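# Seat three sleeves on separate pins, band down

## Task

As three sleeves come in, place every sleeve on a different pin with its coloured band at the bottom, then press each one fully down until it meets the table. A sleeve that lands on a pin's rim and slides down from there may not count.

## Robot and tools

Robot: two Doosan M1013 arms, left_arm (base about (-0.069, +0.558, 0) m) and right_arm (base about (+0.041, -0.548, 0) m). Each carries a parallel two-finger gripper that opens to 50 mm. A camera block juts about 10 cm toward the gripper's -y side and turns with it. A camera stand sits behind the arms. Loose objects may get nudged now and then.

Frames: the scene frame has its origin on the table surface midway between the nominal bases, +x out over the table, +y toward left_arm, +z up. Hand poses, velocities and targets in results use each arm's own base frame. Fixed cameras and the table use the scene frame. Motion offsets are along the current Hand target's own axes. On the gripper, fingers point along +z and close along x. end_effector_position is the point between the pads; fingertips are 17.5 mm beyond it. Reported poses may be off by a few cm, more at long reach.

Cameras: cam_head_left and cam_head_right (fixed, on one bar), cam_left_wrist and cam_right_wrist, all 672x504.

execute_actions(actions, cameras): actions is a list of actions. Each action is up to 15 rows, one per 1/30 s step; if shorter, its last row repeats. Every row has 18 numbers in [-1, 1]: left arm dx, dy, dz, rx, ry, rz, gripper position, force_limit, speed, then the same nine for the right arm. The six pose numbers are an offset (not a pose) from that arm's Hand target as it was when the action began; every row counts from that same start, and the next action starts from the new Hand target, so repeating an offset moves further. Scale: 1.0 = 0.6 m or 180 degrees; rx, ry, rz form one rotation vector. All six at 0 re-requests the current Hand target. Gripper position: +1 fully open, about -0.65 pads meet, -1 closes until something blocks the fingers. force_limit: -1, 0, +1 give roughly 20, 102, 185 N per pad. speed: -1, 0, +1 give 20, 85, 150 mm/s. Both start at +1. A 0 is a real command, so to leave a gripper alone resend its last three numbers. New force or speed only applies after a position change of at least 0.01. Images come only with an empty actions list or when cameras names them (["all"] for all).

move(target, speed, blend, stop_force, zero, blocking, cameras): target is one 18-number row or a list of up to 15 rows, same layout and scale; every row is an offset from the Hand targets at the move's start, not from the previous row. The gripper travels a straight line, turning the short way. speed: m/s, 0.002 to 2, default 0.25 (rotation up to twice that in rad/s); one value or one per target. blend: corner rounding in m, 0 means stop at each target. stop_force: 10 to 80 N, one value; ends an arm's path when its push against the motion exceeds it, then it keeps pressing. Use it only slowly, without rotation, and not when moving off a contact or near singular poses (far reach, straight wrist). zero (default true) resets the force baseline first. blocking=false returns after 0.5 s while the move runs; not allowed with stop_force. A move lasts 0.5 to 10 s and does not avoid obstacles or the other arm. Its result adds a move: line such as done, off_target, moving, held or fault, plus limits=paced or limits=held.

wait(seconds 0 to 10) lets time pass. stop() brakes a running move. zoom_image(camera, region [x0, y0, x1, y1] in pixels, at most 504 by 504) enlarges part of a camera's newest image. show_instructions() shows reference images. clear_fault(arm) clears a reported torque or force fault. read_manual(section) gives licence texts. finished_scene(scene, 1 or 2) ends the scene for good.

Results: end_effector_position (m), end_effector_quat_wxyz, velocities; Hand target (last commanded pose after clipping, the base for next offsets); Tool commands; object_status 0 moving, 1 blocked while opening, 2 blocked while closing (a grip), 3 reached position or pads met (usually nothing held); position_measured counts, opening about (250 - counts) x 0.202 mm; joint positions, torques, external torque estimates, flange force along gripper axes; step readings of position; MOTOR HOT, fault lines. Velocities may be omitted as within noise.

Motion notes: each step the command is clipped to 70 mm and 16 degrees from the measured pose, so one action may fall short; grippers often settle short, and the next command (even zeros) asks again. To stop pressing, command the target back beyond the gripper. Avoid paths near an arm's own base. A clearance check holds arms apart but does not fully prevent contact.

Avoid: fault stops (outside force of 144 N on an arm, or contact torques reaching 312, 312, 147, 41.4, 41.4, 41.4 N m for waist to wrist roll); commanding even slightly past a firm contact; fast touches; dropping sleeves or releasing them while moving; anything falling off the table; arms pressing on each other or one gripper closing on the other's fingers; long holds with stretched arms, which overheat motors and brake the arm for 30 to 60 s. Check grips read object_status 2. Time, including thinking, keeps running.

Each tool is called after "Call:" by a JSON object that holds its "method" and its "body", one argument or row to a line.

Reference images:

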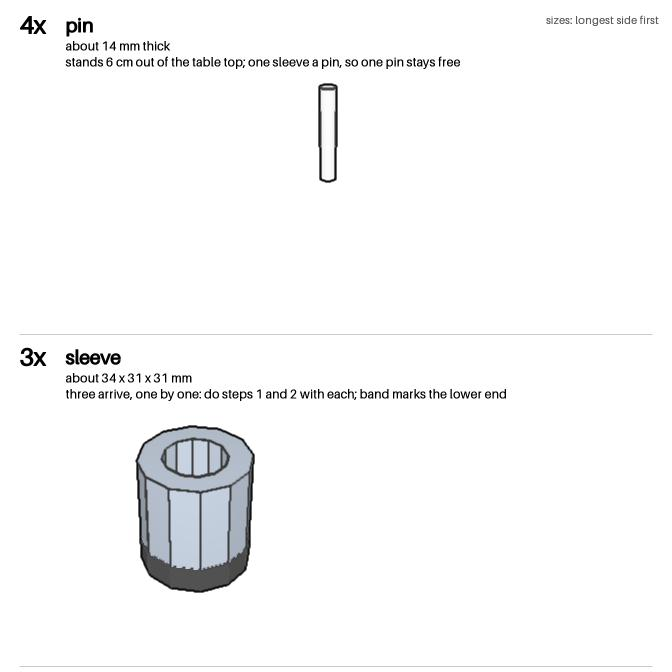

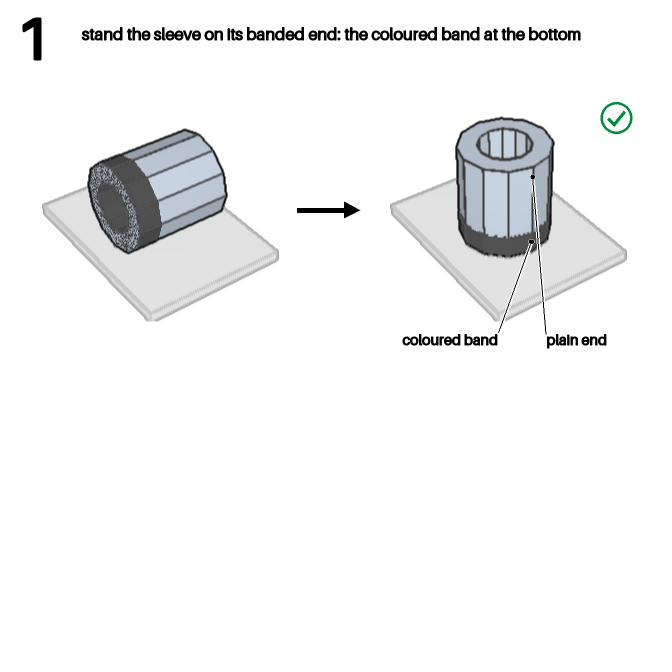

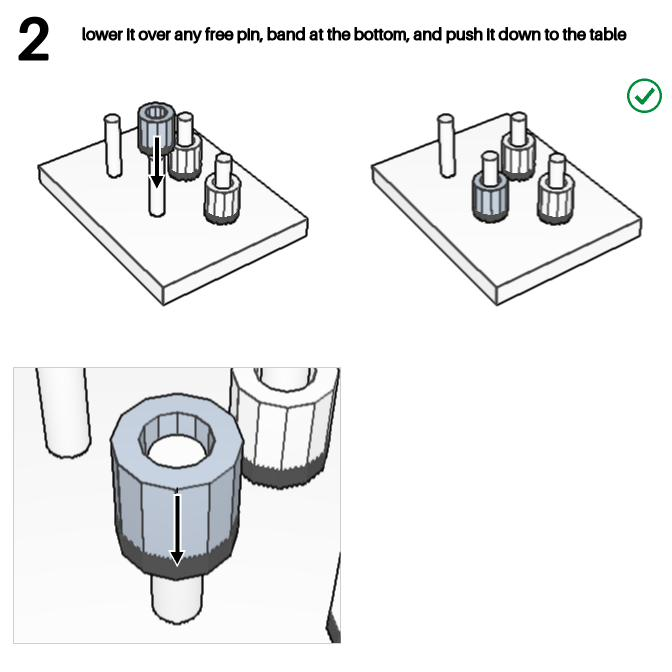

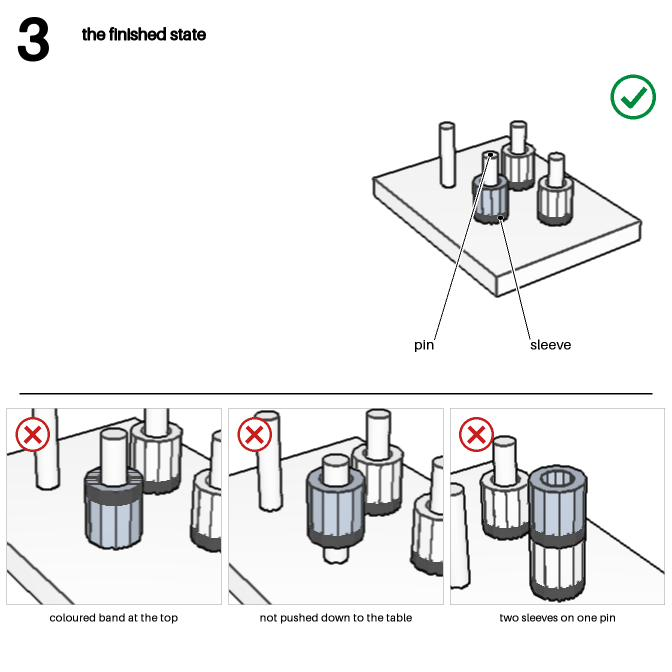

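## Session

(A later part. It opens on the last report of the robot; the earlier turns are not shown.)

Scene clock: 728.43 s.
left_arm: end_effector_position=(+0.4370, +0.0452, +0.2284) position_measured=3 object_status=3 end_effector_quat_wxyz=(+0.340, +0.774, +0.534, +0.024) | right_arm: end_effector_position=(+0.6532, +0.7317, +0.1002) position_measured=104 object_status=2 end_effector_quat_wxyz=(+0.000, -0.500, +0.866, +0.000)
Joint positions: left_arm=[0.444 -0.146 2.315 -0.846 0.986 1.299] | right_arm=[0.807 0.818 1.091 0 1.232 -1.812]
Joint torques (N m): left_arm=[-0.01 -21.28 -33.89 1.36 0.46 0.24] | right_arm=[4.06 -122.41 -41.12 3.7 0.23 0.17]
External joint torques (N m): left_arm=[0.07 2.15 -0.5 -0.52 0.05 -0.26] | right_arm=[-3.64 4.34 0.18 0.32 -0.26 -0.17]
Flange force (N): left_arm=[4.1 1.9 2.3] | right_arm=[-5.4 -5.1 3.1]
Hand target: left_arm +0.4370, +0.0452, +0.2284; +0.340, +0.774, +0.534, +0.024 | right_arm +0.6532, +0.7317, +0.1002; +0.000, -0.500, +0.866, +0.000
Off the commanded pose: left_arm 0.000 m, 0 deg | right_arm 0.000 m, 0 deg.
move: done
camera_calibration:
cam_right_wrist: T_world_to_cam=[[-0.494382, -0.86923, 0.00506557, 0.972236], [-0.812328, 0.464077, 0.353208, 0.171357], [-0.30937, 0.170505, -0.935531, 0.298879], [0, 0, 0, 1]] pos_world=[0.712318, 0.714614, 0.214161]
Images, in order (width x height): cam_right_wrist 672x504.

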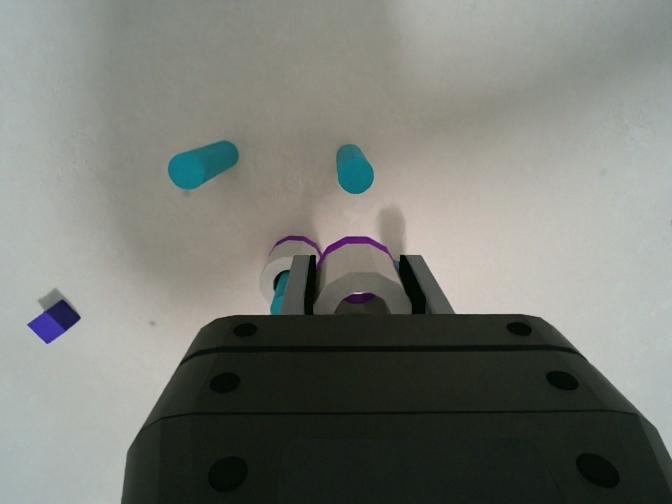

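Call:
{"method": "move", "body": {
  "target": [
    [0,0,0,0,0,0,1,1,1, -0.0008,-0.0587,0,0,0,0,-1,-0.5,-0.6],
    [0,0,0,0,0,0,1,1,1, -0.0008,-0.0587,0.0168,0,0,0,-1,-0.5,-0.6]
  ],
  "speed": [0.1, 0.1],
  "blend": [0.005, 0],
  "cameras": ["cam_right_wrist"]
}}

Call:
{"method": "move", "body": {
  "target": [
    [0,0,0,0,0,0,1,1,1, 0,0,0.0185,0,0,0,-1,-0.5,-0.6],
    [0,0,0,0,0,0,1,1,1, 0,0,0.0935,0,0,0,-1,-0.5,-0.6],
    [0,0,0,0,0,0,1,1,1, 0,0,0.1202,0,0,0,-1,-0.5,-0.6]
  ],
  "speed": [0.015, 0.04, 0.015],
  "stop_force": 12,
  "cameras": ["cam_right_wrist"]
}}

Scene clock: 744.73 s.
left_arm: end_effector_position=(+0.4370, +0.0452, +0.2284) position_measured=3 object_status=3 end_effector_quat_wxyz=(+0.340, +0.774, +0.534, +0.024) | right_arm: end_effector_position=(+0.6839, +0.7146, +0.0903) position_measured=104 object_status=2 end_effector_quat_wxyz=(+0.000, -0.500, +0.866, +0.000)
Joint positions: left_arm=[0.444 -0.146 2.315 -0.846 0.986 1.299] | right_arm=[0.772 0.839 1.071 0 1.23 -1.847]
Joint torques (N m): left_arm=[1.07 -20.93 -33.75 1.25 0.41 0.32] | right_arm=[3.52 -125.32 -40.73 3.71 0.21 0.14]
External joint torques (N m): left_arm=[-1.11 2.11 -0.4 -0.42 0.11 -0.35] | right_arm=[-3.73 5.84 -0.29 0.3 -0.24 -0.14]
Flange force (N): left_arm=[1.9 3.6 4.0] | right_arm=[-9.3 -6.3 3.7]
Hand target: left_arm +0.4370, +0.0452, +0.2284; +0.340, +0.774, +0.534, +0.024 | right_arm +0.6840, +0.7146, +0.0902; +0.000, -0.500, +0.866, +0.000
Off the commanded pose: left_arm 0.000 m, 0 deg | right_arm 0.000 m, 0 deg.
move: done
camera_calibration:
cam_right_wrist: T_world_to_cam=[[-0.494356, -0.869244, 0.0051476, 0.972624], [-0.812342, 0.464086, 0.353165, 0.207857], [-0.309375, 0.170408, -0.935547, 0.302042], [0, 0, 0, 1]] pos_world=[0.743118, 0.697514, 0.204161]
Images, in order (width x height): cam_right_wrist 672x504.

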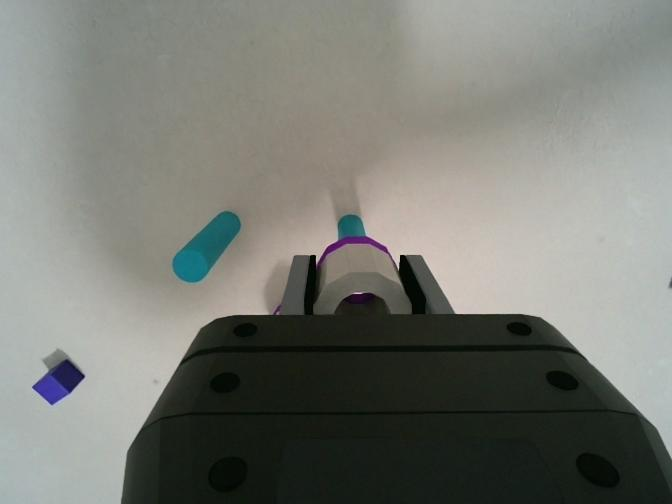

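Scene clock: 747.80 s.
left_arm: end_effector_position=(+0.4370, +0.0452, +0.2284) position_measured=3 object_status=3 end_effector_quat_wxyz=(+0.340, +0.774, +0.534, +0.024) | right_arm: end_effector_position=(+0.6841, +0.7147, +0.0259) position_measured=104 object_status=2 end_effector_quat_wxyz=(+0.001, -0.500, +0.866, +0.000)
Joint positions: left_arm=[0.444 -0.146 2.315 -0.846 0.986 1.299] | right_arm=[0.772 0.883 1.112 0 1.145 -1.847]
Joint torques (N m): left_arm=[1.09 -21.38 -33.71 1.24 0.39 0.3] | right_arm=[3.47 -93.69 -25.02 3.45 -0.8 0.18]
External joint torques (N m): left_arm=[-1.1 2.24 -0.73 -0.41 0.12 -0.32] | right_arm=[-3.56 -27.02 -14.47 0.41 0.77 -0.18]
Flange force (N): left_arm=[2.5 4.1 3.8] | right_arm=[-1.8 -4.3 -28.6]
Hand target: left_arm +0.4370, +0.0452, +0.2284; +0.340, +0.774, +0.534, +0.024 | right_arm +0.6841, +0.7147, +0.0259; +0.001, -0.500, +0.866, +0.000 (not the last commanded pose)
Off the commanded pose: left_arm 0.000 m, 0 deg | right_arm 0.008 m, 0 deg.
move: contact (right_arm); path passed 2 of 3 targets
camera_calibration:
cam_right_wrist: T_world_to_cam=[[-0.494377, -0.869235, 0.00468118, 0.973081], [-0.812405, 0.463957, 0.353187, 0.230815], [-0.309174, 0.170805, -0.935541, 0.2414], [0, 0, 0, 1]] pos_world=[0.743219, 0.697515, 0.139763]
Images, in order (width x height): cam_right_wrist 672x504.

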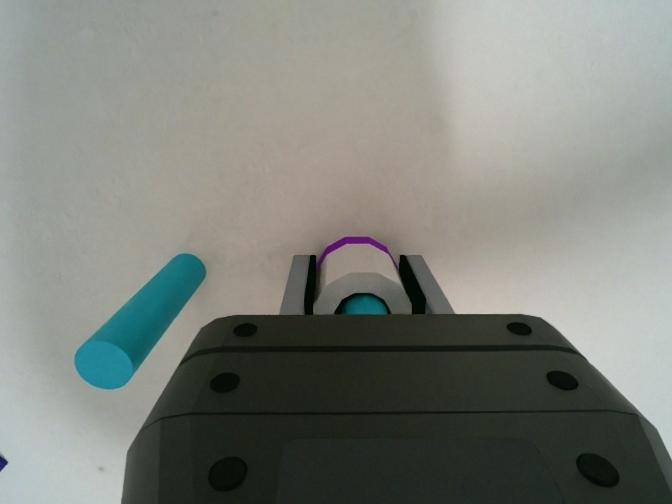

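Call:
{"method": "move", "body": {
  "target": [
    [0,0,0,0,0,0,1,1,1, 0,0,0,0,0,0,1,-0.5,-0.8],
    [0,0,0,0,0,0,1,1,1, 0,0,-0.165,0,0,0,1,-0.5,-0.8],
    [0,0,0,0,0,0,1,1,1, 0.3538,0.0448,-0.1402,-0.1072,-0.112,0.505,1,-0.5,-0.8]
  ],
  "speed": [0.1, 0.15, 0.3],
  "blend": [0, 0.015, 0],
  "cameras": ["all"]
}}

Call:
{"method": "zoom_image", "body": {
  "camera": "cam_right_wrist",
  "region": [220, 60, 500, 330]
}}

Scene clock: 824.37 s.
left_arm: end_effector_position=(+0.4370, +0.0452, +0.2284) position_measured=3 object_status=3 end_effector_quat_wxyz=(+0.340, +0.774, +0.534, +0.024) | right_arm: end_effector_position=(+0.5548, +0.5441, +0.1097) position_measured=3 object_status=3 end_effector_quat_wxyz=(+0.061, +0.273, +0.937, +0.209)
Joint positions: left_arm=[0.444 -0.146 2.315 -0.846 0.986 1.299] | right_arm=[0.681 0.374 1.889 0.297 0.479 -0.56]
Joint torques (N m): left_arm=[0.33 -21.16 -33.93 1.22 0.39 0.29] | right_arm=[4.11 -77.4 -34.99 3.17 -0.89 0.14]
External joint torques (N m): left_arm=[-0.39 2.22 -0.42 -0.39 0.13 -0.31] | right_arm=[-4.29 4.05 -0.29 0.31 -0.14 -0.14]
Flange force (N): left_arm=[3.4 2.6 2.8] | right_arm=[-8.3 0.7 5.7]
Hand target: left_arm +0.4370, +0.0452, +0.2284; +0.340, +0.774, +0.534, +0.024 | right_arm +0.5548, +0.5441, +0.1097; +0.061, +0.273, +0.937, +0.208
Off the commanded pose: left_arm 0.000 m, 0 deg | right_arm 0.000 m, 0 deg.
move: done
camera_calibration:
cam_left_wrist: T_world_to_cam=[[0.420582, 0.848626, -0.320849, -0.141503], [0.638559, -0.0256742, 0.769145, -0.43685], [0.644479, -0.528369, -0.552696, -0.00331881], [0, 0, 0, 1]] pos_world=[0.340607, 0.107114, 0.288766]
cam_right_wrist: T_world_to_cam=[[-0.847883, 0.530175, 0.00292782, 0.195424], [0.371504, 0.590171, 0.716717, -0.59007], [0.378257, 0.60878, -0.697358, -0.336811], [0, 0, 0, 1]] pos_world=[0.512311, 0.449677, 0.187463]

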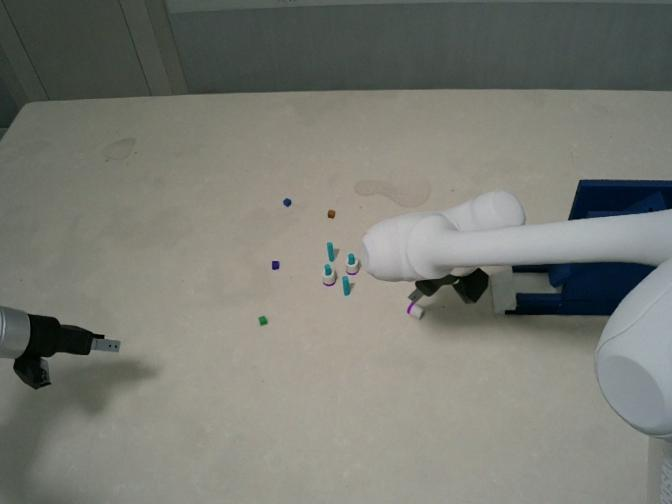

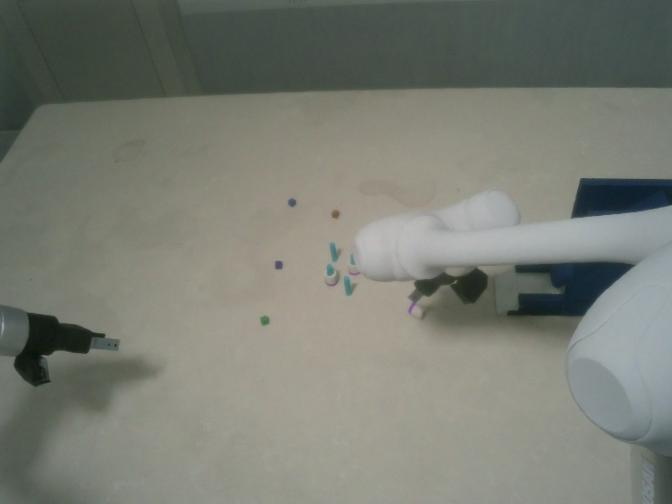

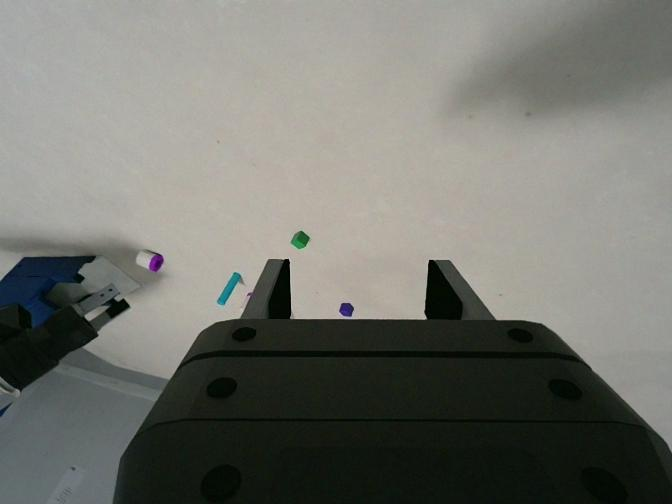

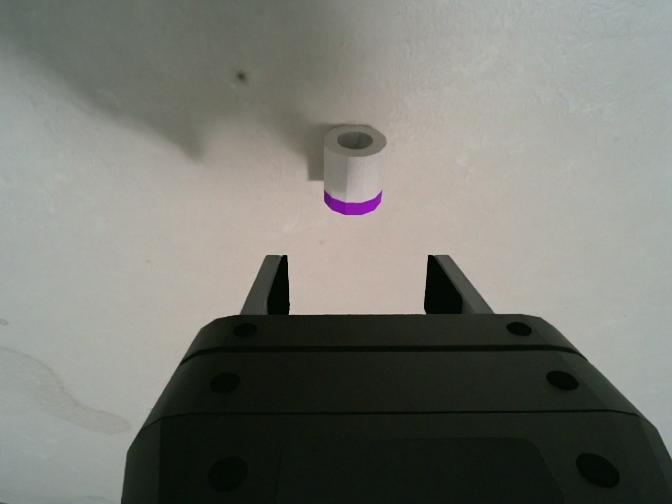

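Scaled by 1.800 from the camera's 672x504 image, which has a finer 960x720 frame.

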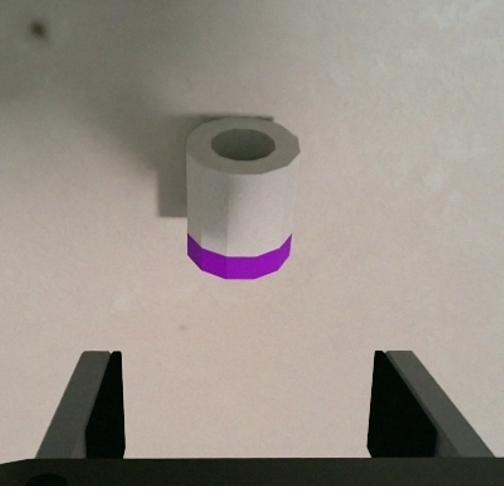

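Call:
{"method": "move", "body": {
  "target": [
    [0,0,0,0,0,0,1,1,1, 0.0033,-0.059,0.13,0,0,0,1,-0.5,-0.8],
    [0,0,0,0,0,0,1,1,1, 0.0033,-0.059,0.13,0,0,0,-1,-0.5,-0.6],
    [0,0,0,0,0,0,1,1,1, 0.0033,0.0085,-0.0145,0,0,0,-1,-0.5,-0.6],
    [0,0,0,0,0,0,1,1,1, 0.127,0.034,-0.0032,0,0.2172,-0.4656,-1,-0.5,-0.6],
    [0,0,0,0,0,0,1,1,1, 0.2013,-0.0067,0.0663,0.3782,-0.1911,-0.525,-1,-0.5,-0.6]
  ],
  "speed": [0.12, 0.1, 0.12, 0.35, 0.35],
  "blend": [0, 0, 0.015, 0.02, 0],
  "cameras": ["cam_right_wrist", "cam_left_wrist"]
}}

Scene clock: 874.00 s.
left_arm: end_effector_position=(+0.4370, +0.0452, +0.2284) position_measured=3 object_status=3 end_effector_quat_wxyz=(+0.340, +0.774, +0.534, +0.024) | right_arm: end_effector_position=(+0.4600, +0.6201, +0.0720) position_measured=105 object_status=2 end_effector_quat_wxyz=(+0.269, -0.422, +0.730, -0.465)
Joint positions: left_arm=[0.444 -0.146 2.315 -0.846 0.986 1.299] | right_arm=[1.228 0.733 1.684 -1.148 1.36 -0.729]
Joint torques (N m): left_arm=[0.34 -21.68 -33.93 1.31 0.32 0.34] | right_arm=[4.19 -100.38 -25.43 -0.53 2.22 0.03]
External joint torques (N m): left_arm=[-0.23 2.22 -0.43 -0.47 0.2 -0.37] | right_arm=[-4.14 4.76 0.15 -0.1 -0.16 -0.03]
Flange force (N): left_arm=[3.5 2.4 2.4] | right_arm=[-5.6 3.5 6.4]
Hand target: left_arm +0.4370, +0.0452, +0.2284; +0.340, +0.774, +0.534, +0.024 | right_arm +0.4600, +0.6201, +0.0719; +0.269, -0.422, +0.730, -0.465
Off the commanded pose: left_arm 0.000 m, 0 deg | right_arm 0.000 m, 0 deg.
move: done
camera_calibration:
cam_left_wrist: T_world_to_cam=[[0.420582, 0.848626, -0.320849, -0.141503], [0.638559, -0.0256742, 0.769145, -0.43685], [0.644479, -0.528369, -0.552696, -0.00331881], [0, 0, 0, 1]] pos_world=[0.340607, 0.107114, 0.288766]
cam_right_wrist: T_world_to_cam=[[-0.502188, -0.864739, 0.00585108, 0.780522], [-0.62092, 0.355867, -0.698439, 0.130988], [0.601885, -0.354381, -0.715646, 0.122115], [0, 0, 0, 1]] pos_world=[0.399803, 0.671609, 0.174312]
Images, in order (width x height): cam_left_wrist 672x504, cam_right_wrist 672x504.

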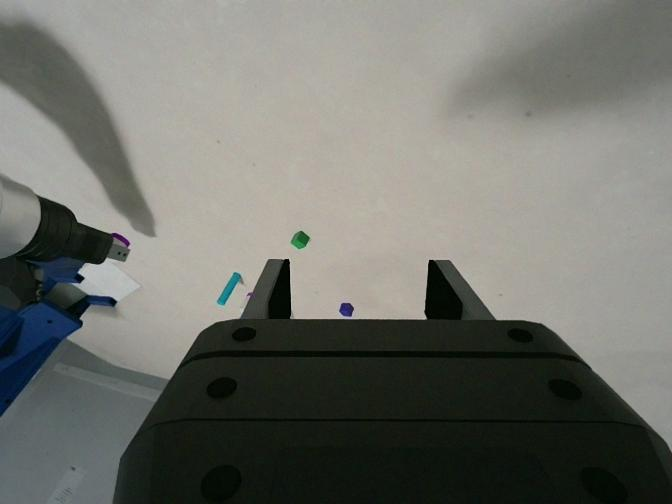

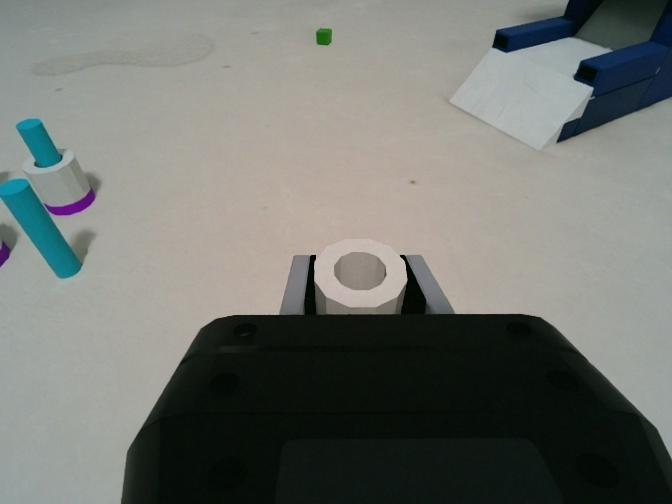

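Call:
{"method": "move", "body": {
  "target": [
    [0,0,0,0,0,0,1,1,1, 0,0.0544,0.0254,0,0,0,-1,-0.5,-0.6],
    [0,0,0,0,0,0,1,1,1, 0,0.0861,0.0402,0,0,0,-1,-0.5,-0.6]
  ],
  "speed": [0.1, 0.015],
  "stop_force": 10,
  "cameras": ["cam_right_wrist"]
}}

Call:
{"method": "move", "body": {
  "target": [
    [0,0,0,0,0,0,1,1,1, 0,0,0,0,0,0,1,-0.5,-0.8],
    [0,0,0,0,0,0,1,1,1, 0,0,-0.1,0,0,0,1,-0.5,-0.8],
    [0,0,0,0,0,0,1,1,1, 0,-0.1328,-0.0477,-0.3611,0,0,1,-0.5,-0.8]
  ],
  "speed": [0.1, 0.15, 0.25],
  "blend": [0, 0.02, 0],
  "cameras": ["cam_right_wrist"]
}}

Call:
{"method": "zoom_image", "body": {
  "camera": "cam_right_wrist",
  "region": [260, 180, 460, 330]
}}

Scene clock: 892.67 s.
left_arm: end_effector_position=(+0.4370, +0.0452, +0.2284) position_measured=3 object_status=3 end_effector_quat_wxyz=(+0.340, +0.774, +0.534, +0.024) | right_arm: end_effector_position=(+0.4600, +0.6201, +0.0370) position_measured=105 object_status=2 end_effector_quat_wxyz=(+0.269, -0.421, +0.731, -0.465)
Joint positions: left_arm=[0.444 -0.146 2.315 -0.846 0.986 1.299] | right_arm=[1.228 0.777 1.686 -1.158 1.341 -0.685]
Joint torques (N m): left_arm=[0.77 -20.25 -33.75 1.28 0.42 0.3] | right_arm=[7.23 -32.02 -11.53 -2.94 2.32 0.17]
External joint torques (N m): left_arm=[-0.76 1.03 -0.67 -0.44 0.09 -0.33] | right_arm=[-7.2 -65.53 -12.21 2.31 -0.18 -0.17]
Flange force (N): left_arm=[0.7 3.0 2.1] | right_arm=[35.8 -82.6 -21.3]
Hand target: left_arm +0.4370, +0.0452, +0.2284; +0.340, +0.774, +0.534, +0.024 | right_arm +0.4600, +0.6201, +0.0370; +0.269, -0.421, +0.731, -0.465 (not the last commanded pose)
Off the commanded pose: left_arm 0.000 m, 0 deg | right_arm 0.022 m, 0 deg.
move: contact (right_arm); path passed 0 of 2 targets
camera_calibration:
cam_right_wrist: T_world_to_cam=[[-0.502241, -0.86471, 0.00559644, 0.78085], [-0.620793, 0.356049, -0.698459, 0.106409], [0.601972, -0.354269, -0.715628, 0.0970632], [0, 0, 0, 1]] pos_world=[0.399803, 0.671709, 0.139413]
Images, in order (width x height): cam_right_wrist 672x504.

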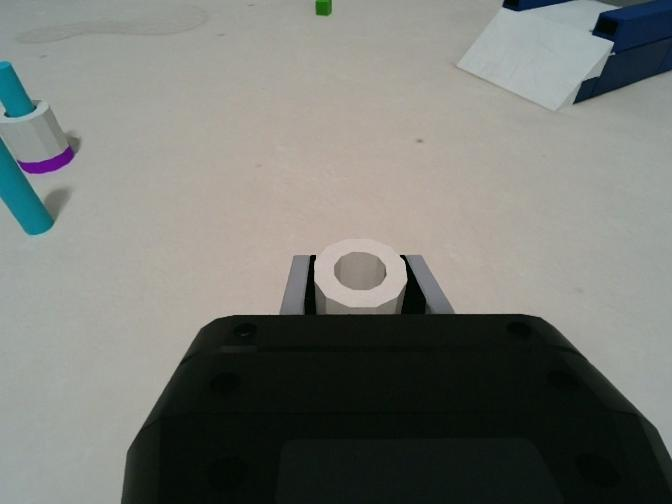

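Scene clock: 896.77 s.
left_arm: end_effector_position=(+0.4370, +0.0452, +0.2284) position_measured=3 object_status=3 end_effector_quat_wxyz=(+0.340, +0.774, +0.534, +0.024) | right_arm: end_effector_position=(+0.4666, +0.6161, +0.1213) position_measured=3 object_status=3 end_effector_quat_wxyz=(+0.001, -0.500, +0.866, +0.000)
Joint positions: left_arm=[0.444 -0.146 2.315 -0.846 0.986 1.299] | right_arm=[0.878 0.491 1.62 0 1.029 -1.741]
Joint torques (N m): left_arm=[0.76 -21.65 -33.81 1.28 0.5 0.31] | right_arm=[3.48 -90.72 -37 3.38 0.17 0.19]
External joint torques (N m): left_arm=[-0.76 2.74 -0.45 -0.44 0.01 -0.33] | right_arm=[-3.28 4.06 -0.17 0.26 -0.2 -0.19]
Flange force (N): left_arm=[3.7 3.4 4.3] | right_arm=[-5.0 -5.2 3.6]
Hand target: left_arm +0.4370, +0.0452, +0.2284; +0.340, +0.774, +0.534, +0.024 | right_arm +0.4666, +0.6161, +0.1213; +0.001, -0.500, +0.866, +0.000
Off the commanded pose: left_arm 0.000 m, 0 deg | right_arm 0.000 m, 0 deg.
move: done
camera_calibration:
cam_right_wrist: T_world_to_cam=[[-0.494687, -0.869062, 0.00409684, 0.779462], [-0.812333, 0.46406, 0.353219, 0.0659922], [-0.30887, 0.171405, -0.935532, 0.279809], [0, 0, 0, 1]] pos_world=[0.525622, 0.598816, 0.235267]
Images, in order (width x height): cam_right_wrist 672x504.

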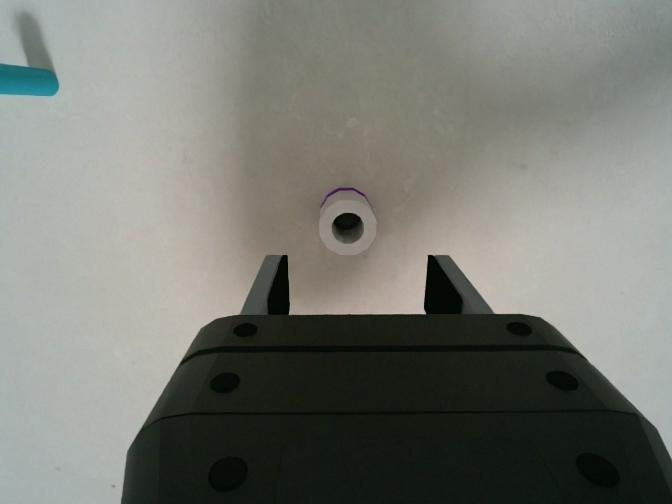

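Scaled by 2.520 from the camera's 672x504 image, which has a finer 960x720 frame.

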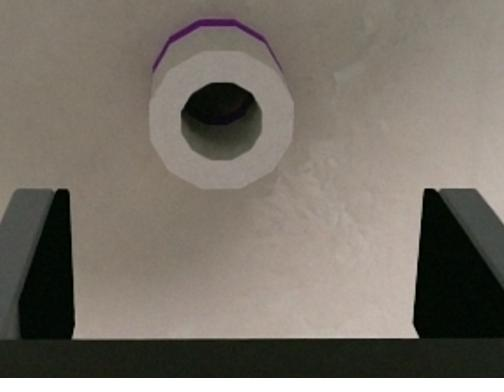

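Call:
{"method": "move", "body": {
  "target": [
    [0,0,0,0,0,0,1,1,1, -0.0008,-0.001,0.1593,0,0,0,1,-0.5,-0.8],
    [0,0,0,0,0,0,1,1,1, -0.0008,-0.001,0.1593,0,0,0,-1,-0.5,-0.6],
    [0,0,0,0,0,0,1,1,1, -0.0008,-0.001,0.0055,0,0,0,-1,-0.5,-0.6],
    [0,0,0,0,0,0,1,1,1, -0.277,-0.0655,0.0355,0,0,0,-1,-0.5,-0.6]
  ],
  "speed": [0.12, 0.1, 0.12, 0.25],
  "blend": [0, 0, 0.02, 0],
  "cameras": ["cam_right_wrist"]
}}

Call:
{"method": "zoom_image", "body": {
  "camera": "cam_right_wrist",
  "region": [260, 120, 460, 330]
}}

Scene clock: 933.57 s.
left_arm: end_effector_position=(+0.4370, +0.0452, +0.2284) position_measured=3 object_status=3 end_effector_quat_wxyz=(+0.340, +0.774, +0.534, +0.024) | right_arm: end_effector_position=(+0.5836, +0.7404, +0.1004) position_measured=104 object_status=2 end_effector_quat_wxyz=(+0.001, -0.500, +0.866, +0.000)
Joint positions: left_arm=[0.444 -0.146 2.315 -0.846 0.986 1.299] | right_arm=[0.867 0.755 1.207 0 1.178 -1.752]
Joint torques (N m): left_arm=[0.33 -21.04 -33.99 1.25 0.39 0.31] | right_arm=[4.1 -117.65 -39.7 3.62 0.05 0.15]
External joint torques (N m): left_arm=[-0.35 2.08 -0.39 -0.41 0.12 -0.34] | right_arm=[-4.13 4.84 -0.58 0.32 -0.08 -0.15]
Flange force (N): left_arm=[3.1 2.5 2.6] | right_arm=[-8.4 -5.8 2.9]
Hand target: left_arm +0.4370, +0.0452, +0.2284; +0.340, +0.774, +0.534, +0.024 | right_arm +0.5837, +0.7405, +0.1004; +0.001, -0.500, +0.866, +0.000
Off the commanded pose: left_arm 0.000 m, 0 deg | right_arm 0.000 m, 0 deg.
move: done
camera_calibration:
cam_right_wrist: T_world_to_cam=[[-0.494737, -0.869033, 0.0040785, 0.945603], [-0.812259, 0.464074, 0.353371, 0.110714], [-0.308983, 0.171513, -0.935475, 0.274991], [0, 0, 0, 1]] pos_world=[0.642722, 0.723216, 0.214267]
Images, in order (width x height): cam_right_wrist 672x504.

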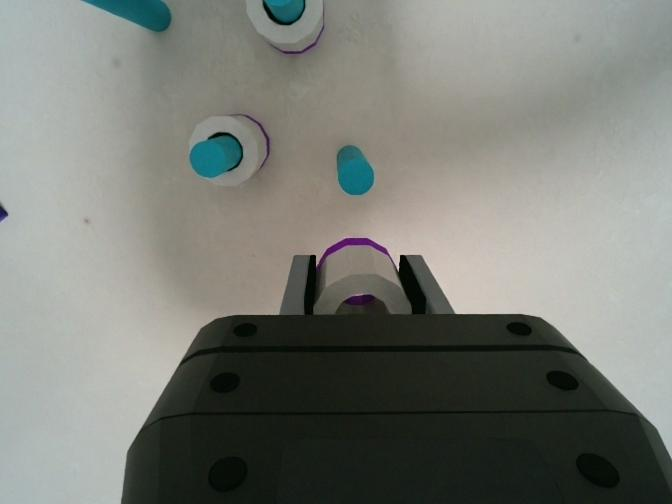

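Scaled by 2.400 from the camera's 672x504 image, which has a finer 960x720 frame.

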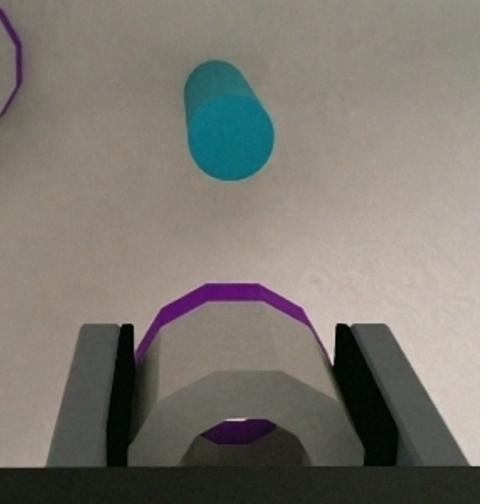

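Call:
{"method": "move", "body": {
  "target": [
    [0,0,0,0,0,0,1,1,1, -0.0004,-0.0585,0,0,0,0,-1,-0.5,-0.6],
    [0,0,0,0,0,0,1,1,1, -0.0004,-0.0585,0.0168,0,0,0,-1,-0.5,-0.6]
  ],
  "speed": [0.1, 0.1],
  "blend": [0.005, 0],
  "cameras": ["cam_right_wrist"]
}}

Call:
{"method": "move", "body": {
  "target": [
    [0,0,0,0,0,0,1,1,1, 0,0,0.0185,0,0,0,-1,-0.5,-0.6],
    [0,0,0,0,0,0,1,1,1, 0,0,0.0935,0,0,0,-1,-0.5,-0.6],
    [0,0,0,0,0,0,1,1,1, 0,0,0.1202,0,0,0,-1,-0.5,-0.6]
  ],
  "speed": [0.015, 0.04, 0.015],
  "stop_force": 12,
  "cameras": ["cam_right_wrist"]
}}

Scene clock: 944.93 s.
left_arm: end_effector_position=(+0.4370, +0.0452, +0.2284) position_measured=3 object_status=3 end_effector_quat_wxyz=(+0.340, +0.774, +0.534, +0.024) | right_arm: end_effector_position=(+0.6142, +0.7232, +0.0904) position_measured=104 object_status=2 end_effector_quat_wxyz=(+0.001, -0.500, +0.866, +0.000)
Joint positions: left_arm=[0.444 -0.146 2.315 -0.846 0.986 1.299] | right_arm=[0.83 0.771 1.197 0 1.172 -1.788]
Joint torques (N m): left_arm=[0.25 -21.33 -33.64 1.31 0.35 0.29] | right_arm=[3.51 -118.8 -39.87 3.51 0.16 0.18]
External joint torques (N m): left_arm=[-0.29 2.51 -0.72 -0.47 0.16 -0.32] | right_arm=[-3.42 5.08 -0.27 0.42 -0.19 -0.18]
Flange force (N): left_arm=[4.3 3.0 2.8] | right_arm=[-7.7 -5.3 3.5]
Hand target: left_arm +0.4370, +0.0452, +0.2284; +0.340, +0.774, +0.534, +0.024 | right_arm +0.6142, +0.7232, +0.0903; +0.001, -0.500, +0.866, +0.000
Off the commanded pose: left_arm 0.000 m, 0 deg | right_arm 0.000 m, 0 deg.
move: done
camera_calibration:
cam_right_wrist: T_world_to_cam=[[-0.494712, -0.869047, 0.00416005, 0.945675], [-0.812283, 0.46409, 0.353295, 0.147071], [-0.308961, 0.1714, -0.935503, 0.278097], [0, 0, 0, 1]] pos_world=[0.673221, 0.705916, 0.204266]
Images, in order (width x height): cam_right_wrist 672x504.

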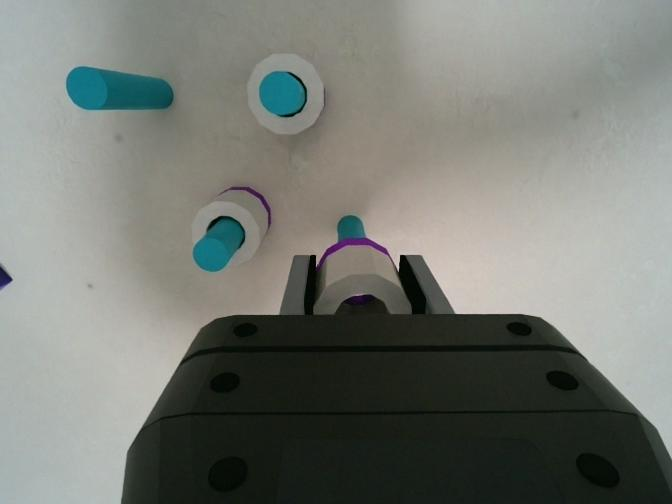

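Scene clock: 948.03 s.
left_arm: end_effector_position=(+0.4370, +0.0452, +0.2284) position_measured=3 object_status=3 end_effector_quat_wxyz=(+0.340, +0.774, +0.534, +0.024) | right_arm: end_effector_position=(+0.6144, +0.7234, +0.0258) position_measured=104 object_status=2 end_effector_quat_wxyz=(+0.001, -0.500, +0.866, +0.001)
Joint positions: left_arm=[0.444 -0.146 2.315 -0.846 0.986 1.299] | right_arm=[0.83 0.819 1.235 0 1.085 -1.788]
Joint torques (N m): left_arm=[0.74 -21.28 -33.95 1.25 0.43 0.29] | right_arm=[3.07 -85.05 -22.77 3.29 -1.16 0.17]
External joint torques (N m): left_arm=[-0.72 2.04 -0.66 -0.41 0.08 -0.32] | right_arm=[-2.86 -30.12 -15.6 0.48 1.13 -0.17]
Flange force (N): left_arm=[2.7 3.3 3.1] | right_arm=[-0.6 -3.3 -33.2]
Hand target: left_arm +0.4370, +0.0452, +0.2284; +0.340, +0.774, +0.534, +0.024 | right_arm +0.6144, +0.7234, +0.0258; +0.001, -0.500, +0.866, +0.001 (not the last commanded pose)
Off the commanded pose: left_arm 0.000 m, 0 deg | right_arm 0.008 m, 0 deg.
move: contact (right_arm); path passed 2 of 3 targets
camera_calibration:
cam_right_wrist: T_world_to_cam=[[-0.494804, -0.868997, 0.003723, 0.946305], [-0.812304, 0.464037, 0.353317, 0.170012], [-0.308759, 0.171798, -0.935496, 0.217275], [0, 0, 0, 1]] pos_world=[0.673423, 0.706117, 0.139669]
Images, in order (width x height): cam_right_wrist 672x504.

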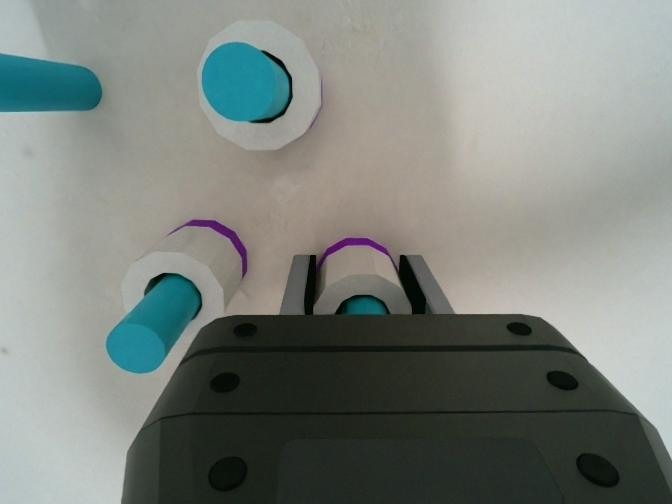

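Call:
{"method": "move", "body": {
  "target": [
    [0,0,0,0,0,0,1,1,1, 0,0,0,0,0,0,1,-0.5,-0.8],
    [0,0,0,0,0,0,1,1,1, 0,0,-0.18,0,0,0,1,-0.5,-0.8],
    [0,0,0,0,0,0,1,1,1, 0.12,-0.12,-0.25,0,0,0,1,-0.5,-0.8]
  ],
  "speed": [0.1, 0.15, 0.3],
  "blend": [0, 0.02, 0],
  "cameras": ["all"]
}}

Call:
{"method": "zoom_image", "body": {
  "camera": "cam_head_left",
  "region": [280, 220, 400, 310]
}}

Call:
{"method": "zoom_image", "body": {
  "camera": "cam_right_wrist",
  "region": [150, 0, 450, 320]
}}

Scene clock: 959.00 s.
left_arm: end_effector_position=(+0.4370, +0.0452, +0.2284) position_measured=3 object_status=3 end_effector_quat_wxyz=(+0.340, +0.774, +0.534, +0.024) | right_arm: end_effector_position=(+0.6405, +0.6249, +0.1755) position_measured=3 object_status=3 end_effector_quat_wxyz=(+0.001, -0.500, +0.866, +0.001)
Joint positions: left_arm=[0.444 -0.146 2.315 -0.846 0.986 1.299] | right_arm=[0.734 0.633 1.278 0.001 1.228 -1.884]
Joint torques (N m): left_arm=[1.28 -20.78 -33.75 1.3 0.42 0.29] | right_arm=[3.75 -107.97 -41.34 3.69 0.12 0]
External joint torques (N m): left_arm=[-1.25 1.66 -0.66 -0.46 0.09 -0.32] | right_arm=[-3.2 4.82 0.4 0.33 -0.16 0]
Flange force (N): left_arm=[1.2 3.9 3.6] | right_arm=[-5.1 -5.1 3.3]
Hand target: left_arm +0.4370, +0.0452, +0.2284; +0.340, +0.774, +0.534, +0.024 | right_arm +0.6406, +0.6247, +0.1756; +0.001, -0.500, +0.866, +0.001
Off the commanded pose: left_arm 0.000 m, 0 deg | right_arm 0.000 m, 0 deg.
move: done
camera_calibration:
cam_left_wrist: T_world_to_cam=[[0.420582, 0.848626, -0.320849, -0.141503], [0.638559, -0.0256742, 0.769145, -0.43685], [0.644479, -0.528369, -0.552696, -0.00331881], [0, 0, 0, 1]] pos_world=[0.340607, 0.107114, 0.288766]
cam_right_wrist: T_world_to_cam=[[-0.494778, -0.869011, 0.00380476, 0.873082], [-0.812317, 0.464046, 0.353274, 0.184092], [-0.308764, 0.171701, -0.935512, 0.382491], [0, 0, 0, 1]] pos_world=[0.699622, 0.607616, 0.289468]

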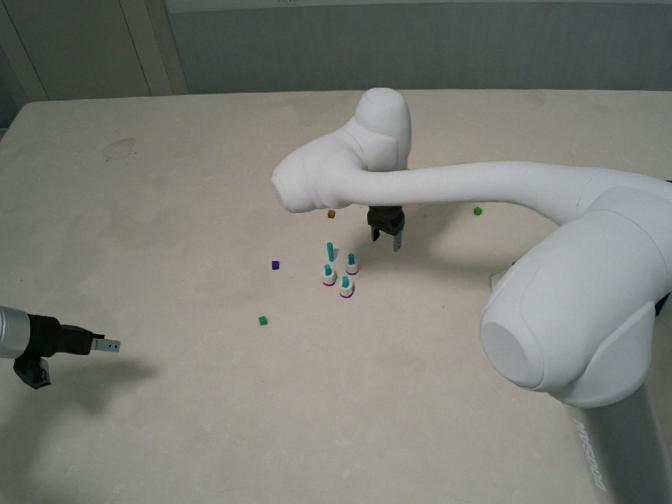

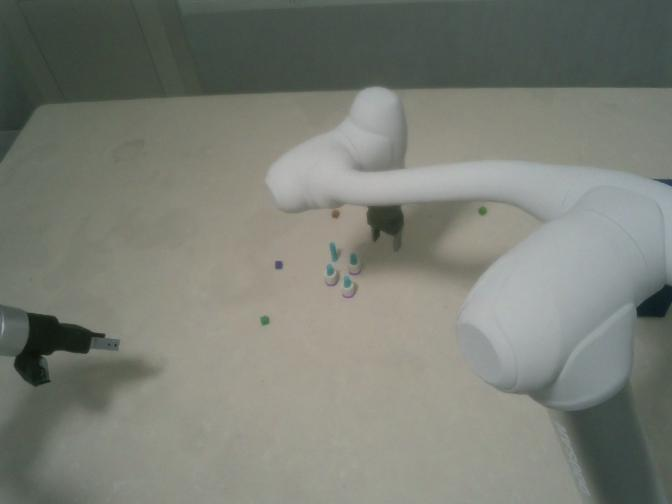

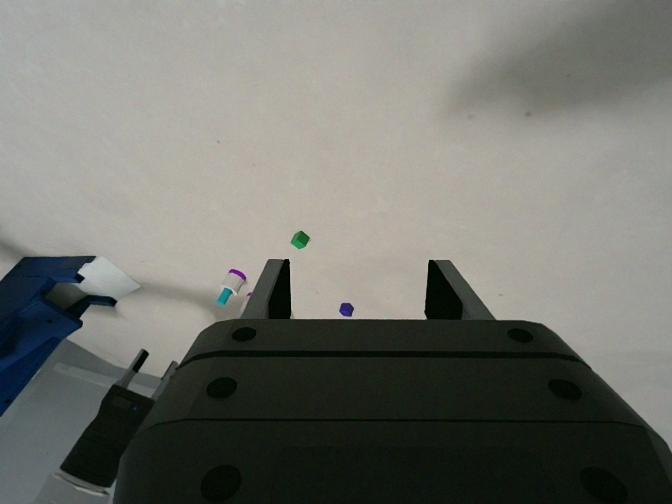

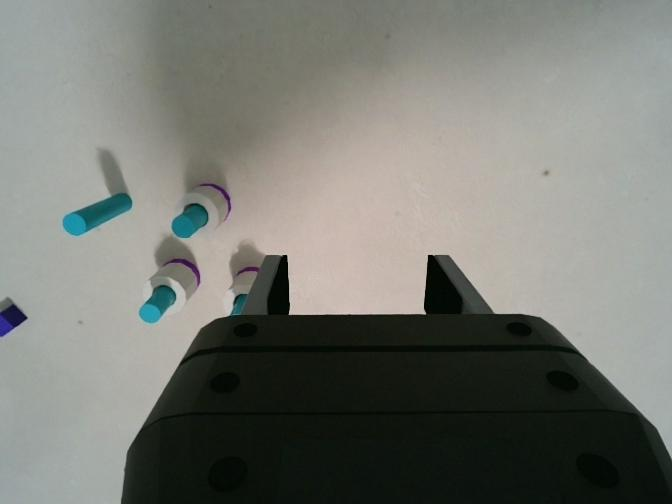

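Scaled by 4.200 from the camera's 672x504 image, which has a finer 960x720 frame.

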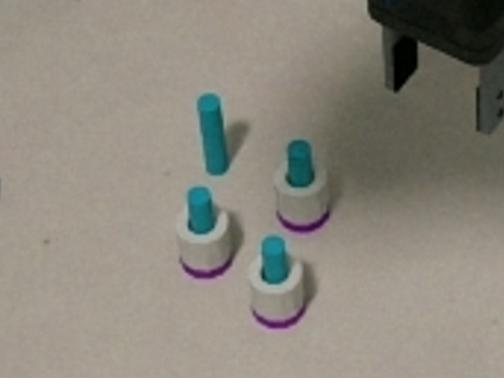

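Scaled by 1.575 from the camera's 672x504 image, which has a finer 960x720 frame.

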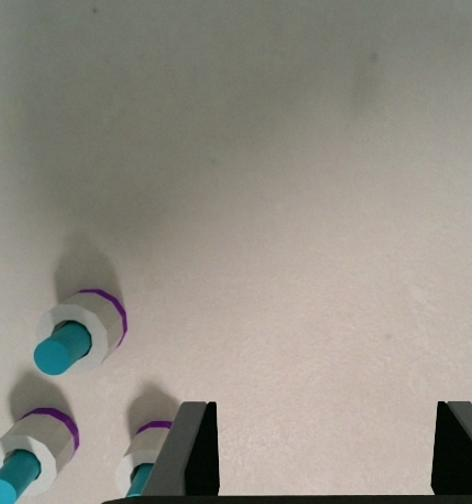

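Call:
{"method": "finished_scene", "body": {
  "scene": 1
}}

The scene is finished: the task was done.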